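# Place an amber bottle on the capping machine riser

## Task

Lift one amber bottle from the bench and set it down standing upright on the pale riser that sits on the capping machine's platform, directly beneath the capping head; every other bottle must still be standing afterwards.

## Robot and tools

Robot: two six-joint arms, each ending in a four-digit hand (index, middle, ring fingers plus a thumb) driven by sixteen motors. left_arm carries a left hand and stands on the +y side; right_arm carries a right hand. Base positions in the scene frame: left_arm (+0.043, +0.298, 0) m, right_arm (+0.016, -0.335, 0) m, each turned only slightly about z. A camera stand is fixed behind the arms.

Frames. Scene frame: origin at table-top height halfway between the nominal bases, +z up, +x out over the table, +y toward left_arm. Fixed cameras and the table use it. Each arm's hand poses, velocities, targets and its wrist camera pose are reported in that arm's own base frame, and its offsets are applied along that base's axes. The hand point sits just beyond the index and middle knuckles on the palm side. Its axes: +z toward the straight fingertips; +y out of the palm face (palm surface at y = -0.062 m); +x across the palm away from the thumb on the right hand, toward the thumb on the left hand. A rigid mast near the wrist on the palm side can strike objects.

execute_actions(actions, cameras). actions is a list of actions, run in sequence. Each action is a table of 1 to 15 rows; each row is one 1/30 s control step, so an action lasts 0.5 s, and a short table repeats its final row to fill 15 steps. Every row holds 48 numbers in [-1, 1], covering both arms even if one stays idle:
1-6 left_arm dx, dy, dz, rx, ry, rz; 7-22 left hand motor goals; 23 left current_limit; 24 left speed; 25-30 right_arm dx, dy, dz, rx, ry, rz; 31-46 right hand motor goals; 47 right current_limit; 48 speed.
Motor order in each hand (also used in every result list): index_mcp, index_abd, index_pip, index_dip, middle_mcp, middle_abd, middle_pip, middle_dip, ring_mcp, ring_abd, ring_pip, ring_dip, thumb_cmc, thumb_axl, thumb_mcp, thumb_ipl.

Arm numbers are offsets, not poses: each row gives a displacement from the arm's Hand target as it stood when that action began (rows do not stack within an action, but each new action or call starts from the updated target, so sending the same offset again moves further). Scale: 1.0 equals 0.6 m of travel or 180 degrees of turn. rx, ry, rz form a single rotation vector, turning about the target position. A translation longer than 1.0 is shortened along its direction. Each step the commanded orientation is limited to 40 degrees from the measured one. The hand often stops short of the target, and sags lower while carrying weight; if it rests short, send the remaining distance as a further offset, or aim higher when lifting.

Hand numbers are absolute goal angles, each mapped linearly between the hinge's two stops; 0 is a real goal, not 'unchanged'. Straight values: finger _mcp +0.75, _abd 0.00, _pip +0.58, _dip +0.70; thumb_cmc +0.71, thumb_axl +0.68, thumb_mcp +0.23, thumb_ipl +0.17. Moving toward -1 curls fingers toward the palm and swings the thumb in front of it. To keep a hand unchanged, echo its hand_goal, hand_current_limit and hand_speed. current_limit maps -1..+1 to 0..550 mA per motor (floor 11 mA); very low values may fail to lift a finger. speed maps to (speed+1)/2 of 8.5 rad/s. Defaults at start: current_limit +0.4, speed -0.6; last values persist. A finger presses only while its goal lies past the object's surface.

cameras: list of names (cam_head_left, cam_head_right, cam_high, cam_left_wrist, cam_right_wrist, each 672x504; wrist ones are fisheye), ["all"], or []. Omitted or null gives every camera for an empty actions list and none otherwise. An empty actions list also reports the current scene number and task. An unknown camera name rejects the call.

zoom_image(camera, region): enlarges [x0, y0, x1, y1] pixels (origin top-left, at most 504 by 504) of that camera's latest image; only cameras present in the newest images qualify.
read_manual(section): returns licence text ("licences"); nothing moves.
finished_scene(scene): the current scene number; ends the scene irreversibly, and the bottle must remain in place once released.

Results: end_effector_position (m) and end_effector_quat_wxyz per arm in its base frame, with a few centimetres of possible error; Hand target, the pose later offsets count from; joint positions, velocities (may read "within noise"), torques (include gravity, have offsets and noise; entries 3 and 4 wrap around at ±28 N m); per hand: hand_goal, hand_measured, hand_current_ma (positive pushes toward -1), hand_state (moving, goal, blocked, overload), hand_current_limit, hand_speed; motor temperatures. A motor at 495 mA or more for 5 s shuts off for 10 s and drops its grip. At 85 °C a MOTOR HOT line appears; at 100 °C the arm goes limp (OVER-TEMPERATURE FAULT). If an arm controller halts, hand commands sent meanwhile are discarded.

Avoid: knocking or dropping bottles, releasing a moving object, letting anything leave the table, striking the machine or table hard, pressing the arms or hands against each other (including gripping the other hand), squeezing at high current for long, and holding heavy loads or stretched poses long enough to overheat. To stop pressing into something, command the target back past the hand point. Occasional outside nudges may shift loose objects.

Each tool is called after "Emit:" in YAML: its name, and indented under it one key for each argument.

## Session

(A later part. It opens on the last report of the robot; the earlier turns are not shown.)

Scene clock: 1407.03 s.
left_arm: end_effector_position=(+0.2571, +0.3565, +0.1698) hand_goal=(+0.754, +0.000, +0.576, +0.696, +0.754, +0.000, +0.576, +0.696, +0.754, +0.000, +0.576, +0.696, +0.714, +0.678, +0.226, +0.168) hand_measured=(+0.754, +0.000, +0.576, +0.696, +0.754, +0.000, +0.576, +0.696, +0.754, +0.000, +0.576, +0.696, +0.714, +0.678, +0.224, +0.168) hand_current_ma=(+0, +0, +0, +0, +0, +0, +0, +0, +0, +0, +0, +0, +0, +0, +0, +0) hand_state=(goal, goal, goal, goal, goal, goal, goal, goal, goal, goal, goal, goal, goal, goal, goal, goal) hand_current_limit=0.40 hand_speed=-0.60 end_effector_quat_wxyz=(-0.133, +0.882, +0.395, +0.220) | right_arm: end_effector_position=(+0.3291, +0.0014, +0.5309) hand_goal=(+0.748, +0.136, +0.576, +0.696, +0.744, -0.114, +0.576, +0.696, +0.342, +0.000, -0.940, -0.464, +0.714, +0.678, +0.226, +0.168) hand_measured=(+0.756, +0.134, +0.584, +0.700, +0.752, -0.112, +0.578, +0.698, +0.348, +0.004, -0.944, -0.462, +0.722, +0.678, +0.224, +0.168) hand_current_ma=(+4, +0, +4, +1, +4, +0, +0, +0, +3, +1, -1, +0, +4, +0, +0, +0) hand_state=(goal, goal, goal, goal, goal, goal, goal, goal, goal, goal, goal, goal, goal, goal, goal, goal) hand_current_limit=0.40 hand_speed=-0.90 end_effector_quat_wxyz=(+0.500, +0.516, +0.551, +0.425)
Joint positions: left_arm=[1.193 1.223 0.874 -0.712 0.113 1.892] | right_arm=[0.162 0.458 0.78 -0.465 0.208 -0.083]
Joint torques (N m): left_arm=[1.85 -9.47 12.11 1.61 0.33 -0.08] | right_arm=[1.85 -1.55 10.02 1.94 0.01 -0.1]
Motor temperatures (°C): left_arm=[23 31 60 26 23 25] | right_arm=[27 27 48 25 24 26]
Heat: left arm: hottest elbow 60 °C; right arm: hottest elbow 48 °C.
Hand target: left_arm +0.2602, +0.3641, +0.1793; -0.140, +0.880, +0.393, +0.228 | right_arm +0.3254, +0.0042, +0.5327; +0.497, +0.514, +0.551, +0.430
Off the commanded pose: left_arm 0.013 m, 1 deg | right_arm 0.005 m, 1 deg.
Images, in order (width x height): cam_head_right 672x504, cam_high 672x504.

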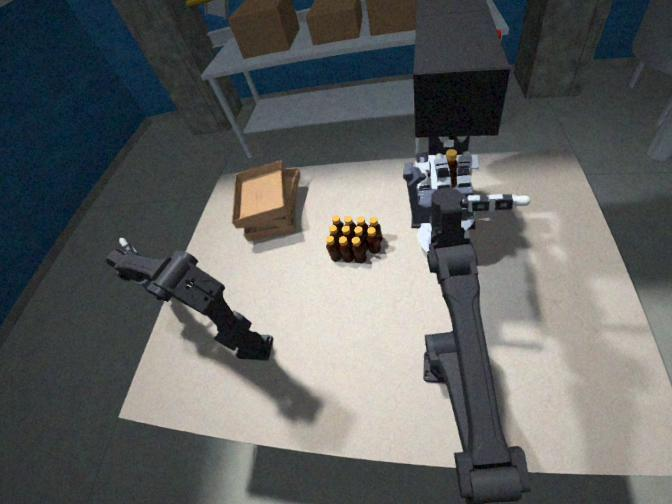

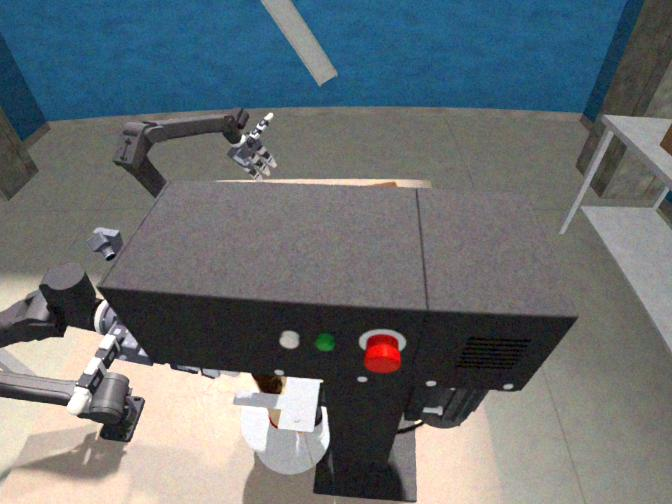

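Emit:
execute_actions:
  actions:
    - [[0,0,0,0,0,0, 0.754,0,0.576,0.696,0.754,0,0.576,0.696,0.754,0,0.576,0.696,0.714,0.678,0.226,0.168,0.4,-0.6, -0.05,0.003,0,0,0,0, 0.748,0.15,0.576,0.696, 0.744,-0.15,0.576,0.696, 0.342,0,-0.94,-0.464, 0.714,0.678,0.226,0.168, 0.4,-0.9]]
  cameras: ["cam_head_right"]

Emit:
zoom_image:
  camera: "cam_head_right"
  region: [430, 130, 480, 180]

Scene clock: 1415.00 s.
left_arm: end_effector_position=(+0.2571, +0.3565, +0.1698) hand_goal=(+0.754, +0.000, +0.576, +0.696, +0.754, +0.000, +0.576, +0.696, +0.754, +0.000, +0.576, +0.696, +0.714, +0.678, +0.226, +0.168) hand_measured=(+0.754, +0.000, +0.576, +0.696, +0.754, +0.000, +0.576, +0.696, +0.754, +0.000, +0.576, +0.696, +0.714, +0.678, +0.224, +0.168) hand_current_ma=(+0, +0, +0, +0, +0, +0, +0, +0, +0, +0, +0, +0, +0, +0, +0, +0) hand_state=(goal, goal, goal, goal, goal, goal, goal, goal, goal, goal, goal, goal, goal, goal, goal, goal) hand_current_limit=0.40 hand_speed=-0.60 end_effector_quat_wxyz=(-0.133, +0.882, +0.395, +0.220) | right_arm: end_effector_position=(+0.2972, +0.0042, +0.5312) hand_goal=(+0.748, +0.150, +0.576, +0.696, +0.744, -0.150, +0.576, +0.696, +0.342, +0.000, -0.940, -0.464, +0.714, +0.678, +0.226, +0.168) hand_measured=(+0.756, +0.146, +0.584, +0.700, +0.752, -0.148, +0.578, +0.698, +0.348, +0.004, -0.944, -0.462, +0.722, +0.678, +0.224, +0.168) hand_current_ma=(+4, -1, +3, +1, +4, +0, +0, +0, +3, +1, -1, +0, +4, +0, +0, +0) hand_state=(goal, goal, goal, goal, goal, goal, goal, goal, goal, goal, goal, goal, goal, goal, goal, goal) hand_current_limit=0.40 hand_speed=-0.90 end_effector_quat_wxyz=(+0.501, +0.514, +0.551, +0.425)
Joint positions: left_arm=[1.193 1.223 0.874 -0.712 0.113 1.892] | right_arm=[0.223 0.365 0.769 -0.546 0.267 -0.078]
Joint torques (N m): left_arm=[1.85 -9.47 12.11 1.62 0.33 -0.08] | right_arm=[1.49 0.09 10.06 1.99 0.06 -0.06]
Motor temperatures (°C): left_arm=[23 31 60 26 23 25] | right_arm=[27 27 48 25 24 26]
Heat: left arm: hottest elbow 60 °C; right arm: hottest elbow 48 °C.
Hand target: left_arm +0.2602, +0.3641, +0.1793; -0.140, +0.880, +0.393, +0.228 | right_arm +0.2952, +0.0058, +0.5329; +0.497, +0.514, +0.551, +0.430
Off the commanded pose: left_arm 0.013 m, 1 deg | right_arm 0.003 m, 1 deg.
Images, in order (width x height): cam_head_right 672x504.

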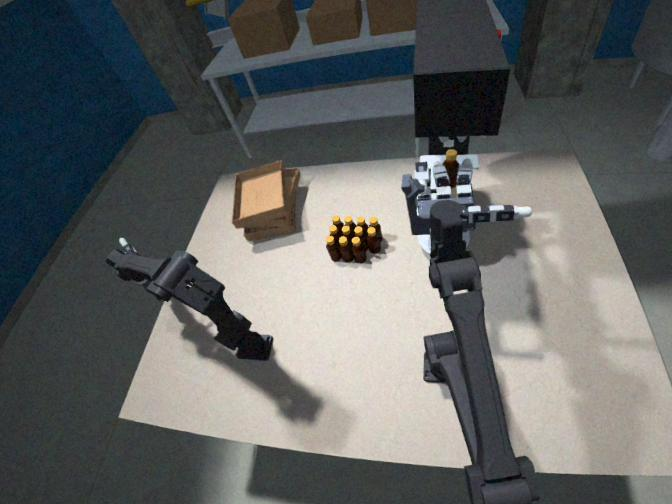

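Scaled by 10.080 from the camera's 672x504 image, which has a finer 960x720 frame.

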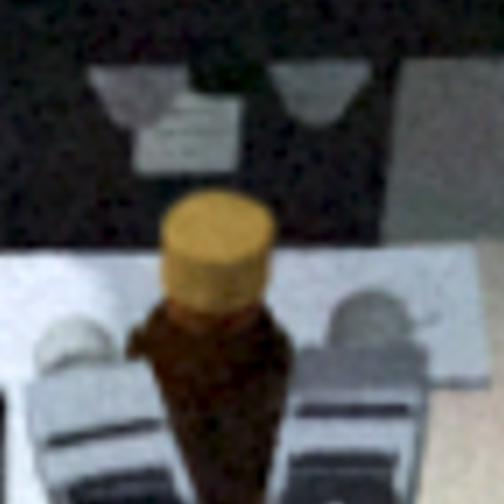

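Bottle stands. Continue retreating straight back.

Emit:
execute_actions:
  actions:
    - [[0,0,0,0,0,0, 0.754,0,0.576,0.696,0.754,0,0.576,0.696,0.754,0,0.576,0.696,0.714,0.678,0.226,0.168,0.4,-0.6, -0.065,0,0.0,0,0,0, 0.748,0.15,0.576,0.696, 0.744,-0.15,0.576,0.696, 0.342,0,-0.94,-0.464, 0.714,0.678,0.226,0.168, 0.4,-0.9]]
    - [[0,0,0,0,0,0, 0.754,0,0.576,0.696,0.754,0,0.576,0.696,0.754,0,0.576,0.696,0.714,0.678,0.226,0.168,0.4,-0.6, -0.1,0,0.0,0,0,0, 0.748,0.15,0.576,0.696, 0.744,-0.15,0.576,0.696, 0.342,0,-0.94,-0.464, 0.714,0.678,0.226,0.168, 0.4,-0.9]]
  cameras: ["cam_high","cam_head_right"]

Emit:
zoom_image:
  camera: "cam_head_right"
  region: [430, 130, 480, 210]

Emit:
zoom_image:
  camera: "cam_high"
  region: [220, 350, 330, 450]

Scene clock: 1425.73 s.
left_arm: end_effector_position=(+0.2571, +0.3565, +0.1698) hand_goal=(+0.754, +0.000, +0.576, +0.696, +0.754, +0.000, +0.576, +0.696, +0.754, +0.000, +0.576, +0.696, +0.714, +0.678, +0.226, +0.168) hand_measured=(+0.754, +0.000, +0.576, +0.696, +0.754, +0.000, +0.576, +0.696, +0.754, +0.000, +0.576, +0.696, +0.714, +0.678, +0.224, +0.168) hand_current_ma=(+0, +0, +0, +0, +0, +0, +0, +0, +0, +0, +0, +0, +0, +0, +0, +0) hand_state=(goal, goal, goal, goal, goal, goal, goal, goal, goal, goal, goal, goal, goal, goal, goal, goal) hand_current_limit=0.40 hand_speed=-0.60 end_effector_quat_wxyz=(-0.133, +0.882, +0.395, +0.220) | right_arm: end_effector_position=(+0.2028, +0.0076, +0.5216) hand_goal=(+0.748, +0.150, +0.576, +0.696, +0.744, -0.150, +0.576, +0.696, +0.342, +0.000, -0.940, -0.464, +0.714, +0.678, +0.226, +0.168) hand_measured=(+0.758, +0.146, +0.584, +0.698, +0.754, -0.148, +0.578, +0.698, +0.348, +0.004, -0.944, -0.462, +0.722, +0.678, +0.224, +0.168) hand_current_ma=(+5, -1, +3, +1, +5, +0, +0, +0, +3, +1, -1, +0, +4, +0, +0, +0) hand_state=(goal, goal, goal, goal, goal, goal, goal, goal, goal, goal, goal, goal, goal, goal, goal, goal) hand_current_limit=0.40 hand_speed=-0.90 end_effector_quat_wxyz=(+0.498, +0.492, +0.569, +0.431)
Joint positions: left_arm=[1.193 1.223 0.874 -0.712 0.113 1.892] | right_arm=[0.769 0.103 0.764 -0.846 0.761 -0.017]
Joint torques (N m): left_arm=[1.79 -9.47 12.11 1.61 0.33 -0.08] | right_arm=[1.44 3.43 10.54 1.69 0.18 -0.08]
Motor temperatures (°C): left_arm=[23 31 60 26 23 25] | right_arm=[27 27 47 25 24 26]
Heat: left arm: hottest elbow 60 °C; right arm: hottest elbow 47 °C.
Hand target: left_arm +0.2602, +0.3641, +0.1793; -0.140, +0.880, +0.393, +0.228 | right_arm +0.1964, +0.0059, +0.5327; +0.497, +0.514, +0.551, +0.429
Off the commanded pose: left_arm 0.013 m, 1 deg | right_arm 0.013 m, 3 deg.
Images, in order (width x height): cam_head_right 672x504, cam_high 672x504.

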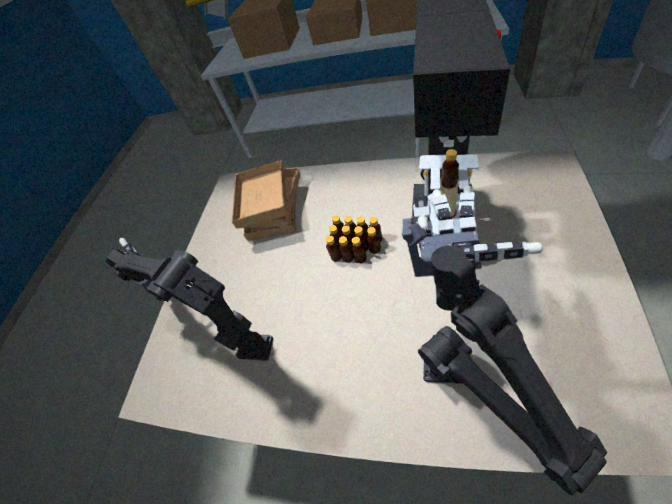

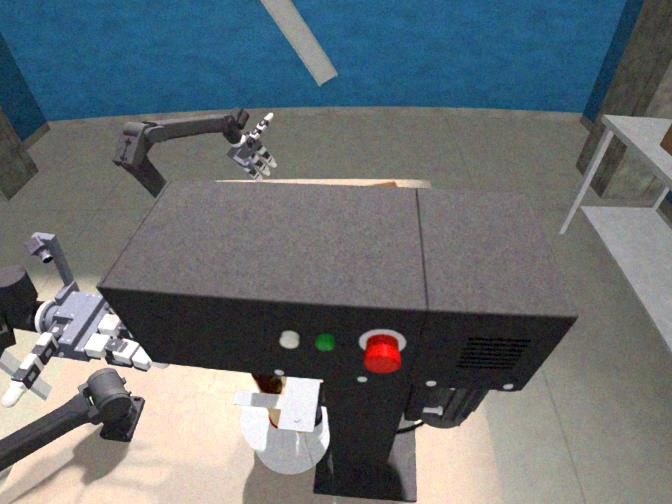

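Scaled by 6.300 from the camera's 672x504 image, which has a finer 960x720 frame.

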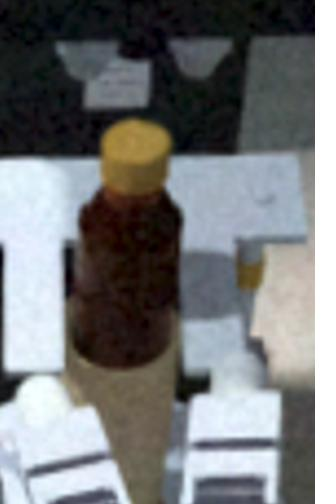

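Scaled by 4.582 from the camera's 672x504 image, which has a finer 960x720 frame.

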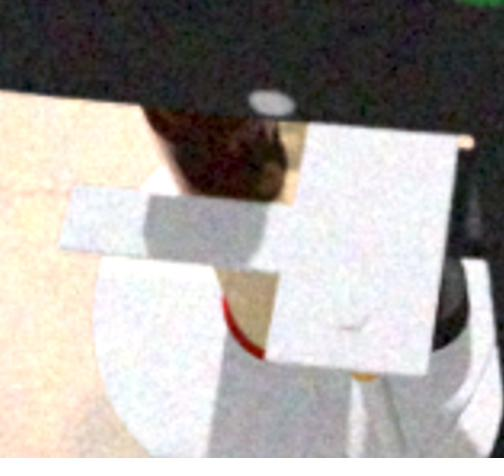

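Emit:
zoom_image:
  camera: "cam_head_right"
  region: [435, 170, 475, 215]

Emit:
execute_actions:
  actions:
    - [[0,0,0,0,0,0, 0.754,0,0.576,0.696,0.754,0,0.576,0.696,0.754,0,0.576,0.696,0.714,0.678,0.226,0.168,0.4,-0.6, -0.08,0,0.0,0,0,0, 0.748,0.15,0.576,0.696, 0.744,-0.15,0.576,0.696, 0.342,0,-0.94,-0.464, 0.714,0.678,0.226,0.168, 0.4,-0.9]]
  cameras: ["cam_head_left","cam_right_wrist","cam_head_right"]

Emit:
zoom_image:
  camera: "cam_head_left"
  region: [470, 150, 570, 250]

Emit:
zoom_image:
  camera: "cam_head_right"
  region: [425, 140, 485, 240]

Scaled by 11.200 from the camera's 672x504 image, which has a finer 960x720 frame.

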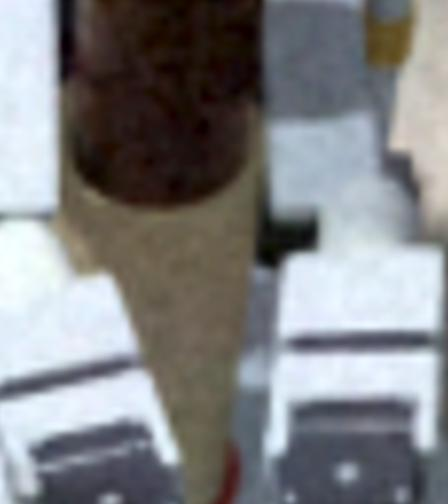

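Scene clock: 1441.17 s.
left_arm: end_effector_position=(+0.2571, +0.3565, +0.1698) hand_goal=(+0.754, +0.000, +0.576, +0.696, +0.754, +0.000, +0.576, +0.696, +0.754, +0.000, +0.576, +0.696, +0.714, +0.678, +0.226, +0.168) hand_measured=(+0.754, +0.000, +0.576, +0.696, +0.754, +0.000, +0.576, +0.696, +0.754, +0.000, +0.576, +0.696, +0.714, +0.678, +0.224, +0.168) hand_current_ma=(+0, +0, +0, +0, +0, +0, +0, +0, +0, +0, +0, +0, +0, +0, +0, +0) hand_state=(goal, goal, goal, goal, goal, goal, goal, goal, goal, goal, goal, goal, goal, goal, goal, goal) hand_current_limit=0.40 hand_speed=-0.60 end_effector_quat_wxyz=(-0.133, +0.882, +0.395, +0.220) | right_arm: end_effector_position=(+0.1798, +0.0160, +0.5212) hand_goal=(+0.748, +0.150, +0.576, +0.696, +0.744, -0.150, +0.576, +0.696, +0.342, +0.000, -0.940, -0.464, +0.714, +0.678, +0.226, +0.168) hand_measured=(+0.758, +0.148, +0.584, +0.698, +0.754, -0.148, +0.578, +0.698, +0.348, +0.004, -0.944, -0.462, +0.722, +0.678, +0.224, +0.168) hand_current_ma=(+5, +0, +3, +1, +5, +0, +0, +0, +3, +1, -1, +0, +4, +0, +0, +0) hand_state=(goal, goal, goal, goal, goal, goal, goal, goal, goal, goal, goal, goal, goal, goal, goal, goal) hand_current_limit=0.40 hand_speed=-0.90 end_effector_quat_wxyz=(+0.488, +0.432, +0.606, +0.456)
Joint positions: left_arm=[1.193 1.223 0.874 -0.712 0.113 1.892] | right_arm=[0.985 0.015 0.764 -0.911 0.846 -0.079]
Joint torques (N m): left_arm=[1.85 -9.47 12.11 1.62 0.33 -0.08] | right_arm=[1.14 3.25 11.12 1.57 0.02 -0.24]
Motor temperatures (°C): left_arm=[23 31 60 26 23 25] | right_arm=[27 27 47 25 24 26]
Heat: left arm: hottest elbow 60 °C; right arm: hottest elbow 47 °C.
Hand target: left_arm +0.2602, +0.3641, +0.1793; -0.140, +0.880, +0.393, +0.228 | right_arm +0.1484, +0.0059, +0.5328; +0.497, +0.514, +0.551, +0.430
Off the commanded pose: left_arm 0.013 m, 1 deg | right_arm 0.035 m, 12 deg.
joint sent to its limit (right arm) — joint 2 (shoulder), lower limit. The joint targets are off in position and orientation.
camera_calibration:
cam_right_wrist: T_world_to_cam=[[0.204321, -0.584369, 0.785345, -0.400625], [-0.665003, -0.671588, -0.326712, 0.258128], [0.718348, -0.455502, -0.525826, 0.276077], [0, 0, 0, 1]] pos_world=[0.0551927, 0.0649965, 0.544131]
Images, in order (width x height): cam_head_left 672x504, cam_head_right 672x504, cam_right_wrist 672x504.

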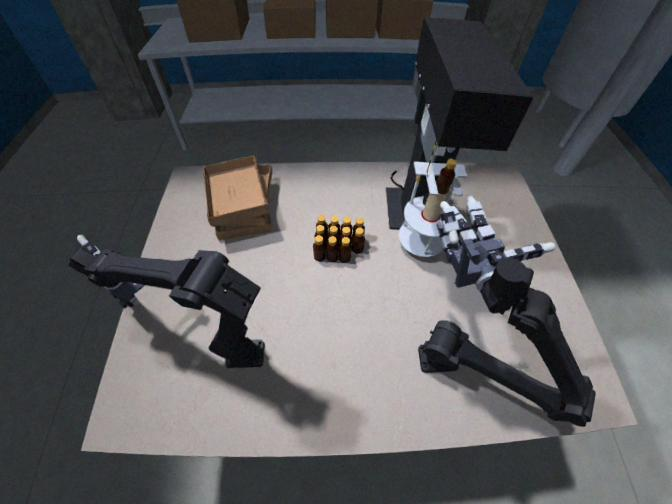

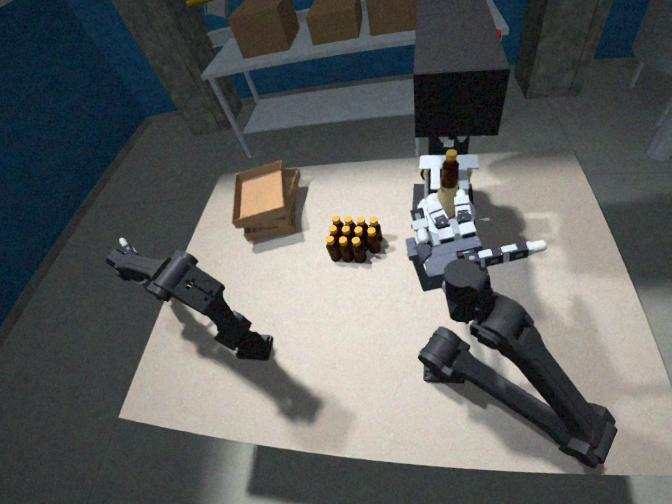

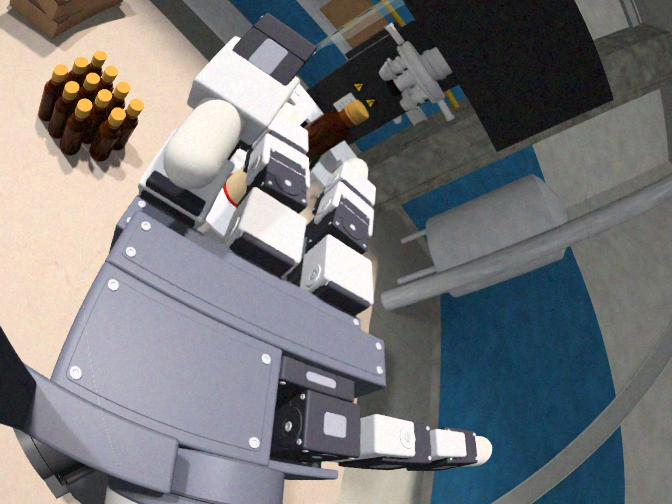

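Scaled by 5.040 from the camera's 672x504 image, which has a finer 960x720 frame.

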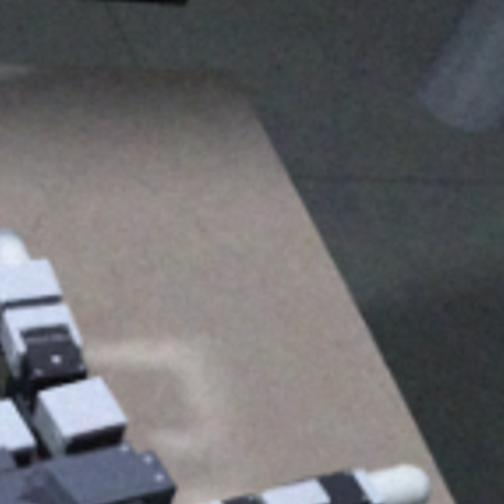

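Scaled by 5.040 from the camera's 672x504 image, which has a finer 960x720 frame.

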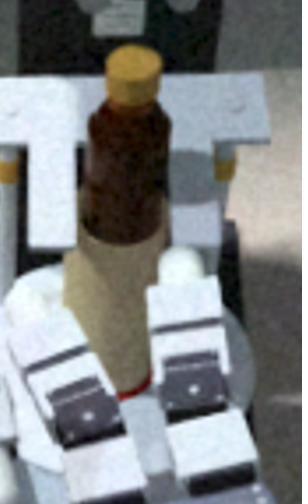

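Emit:
finished_scene:
  scene: 2

The scene is finished: the task was done.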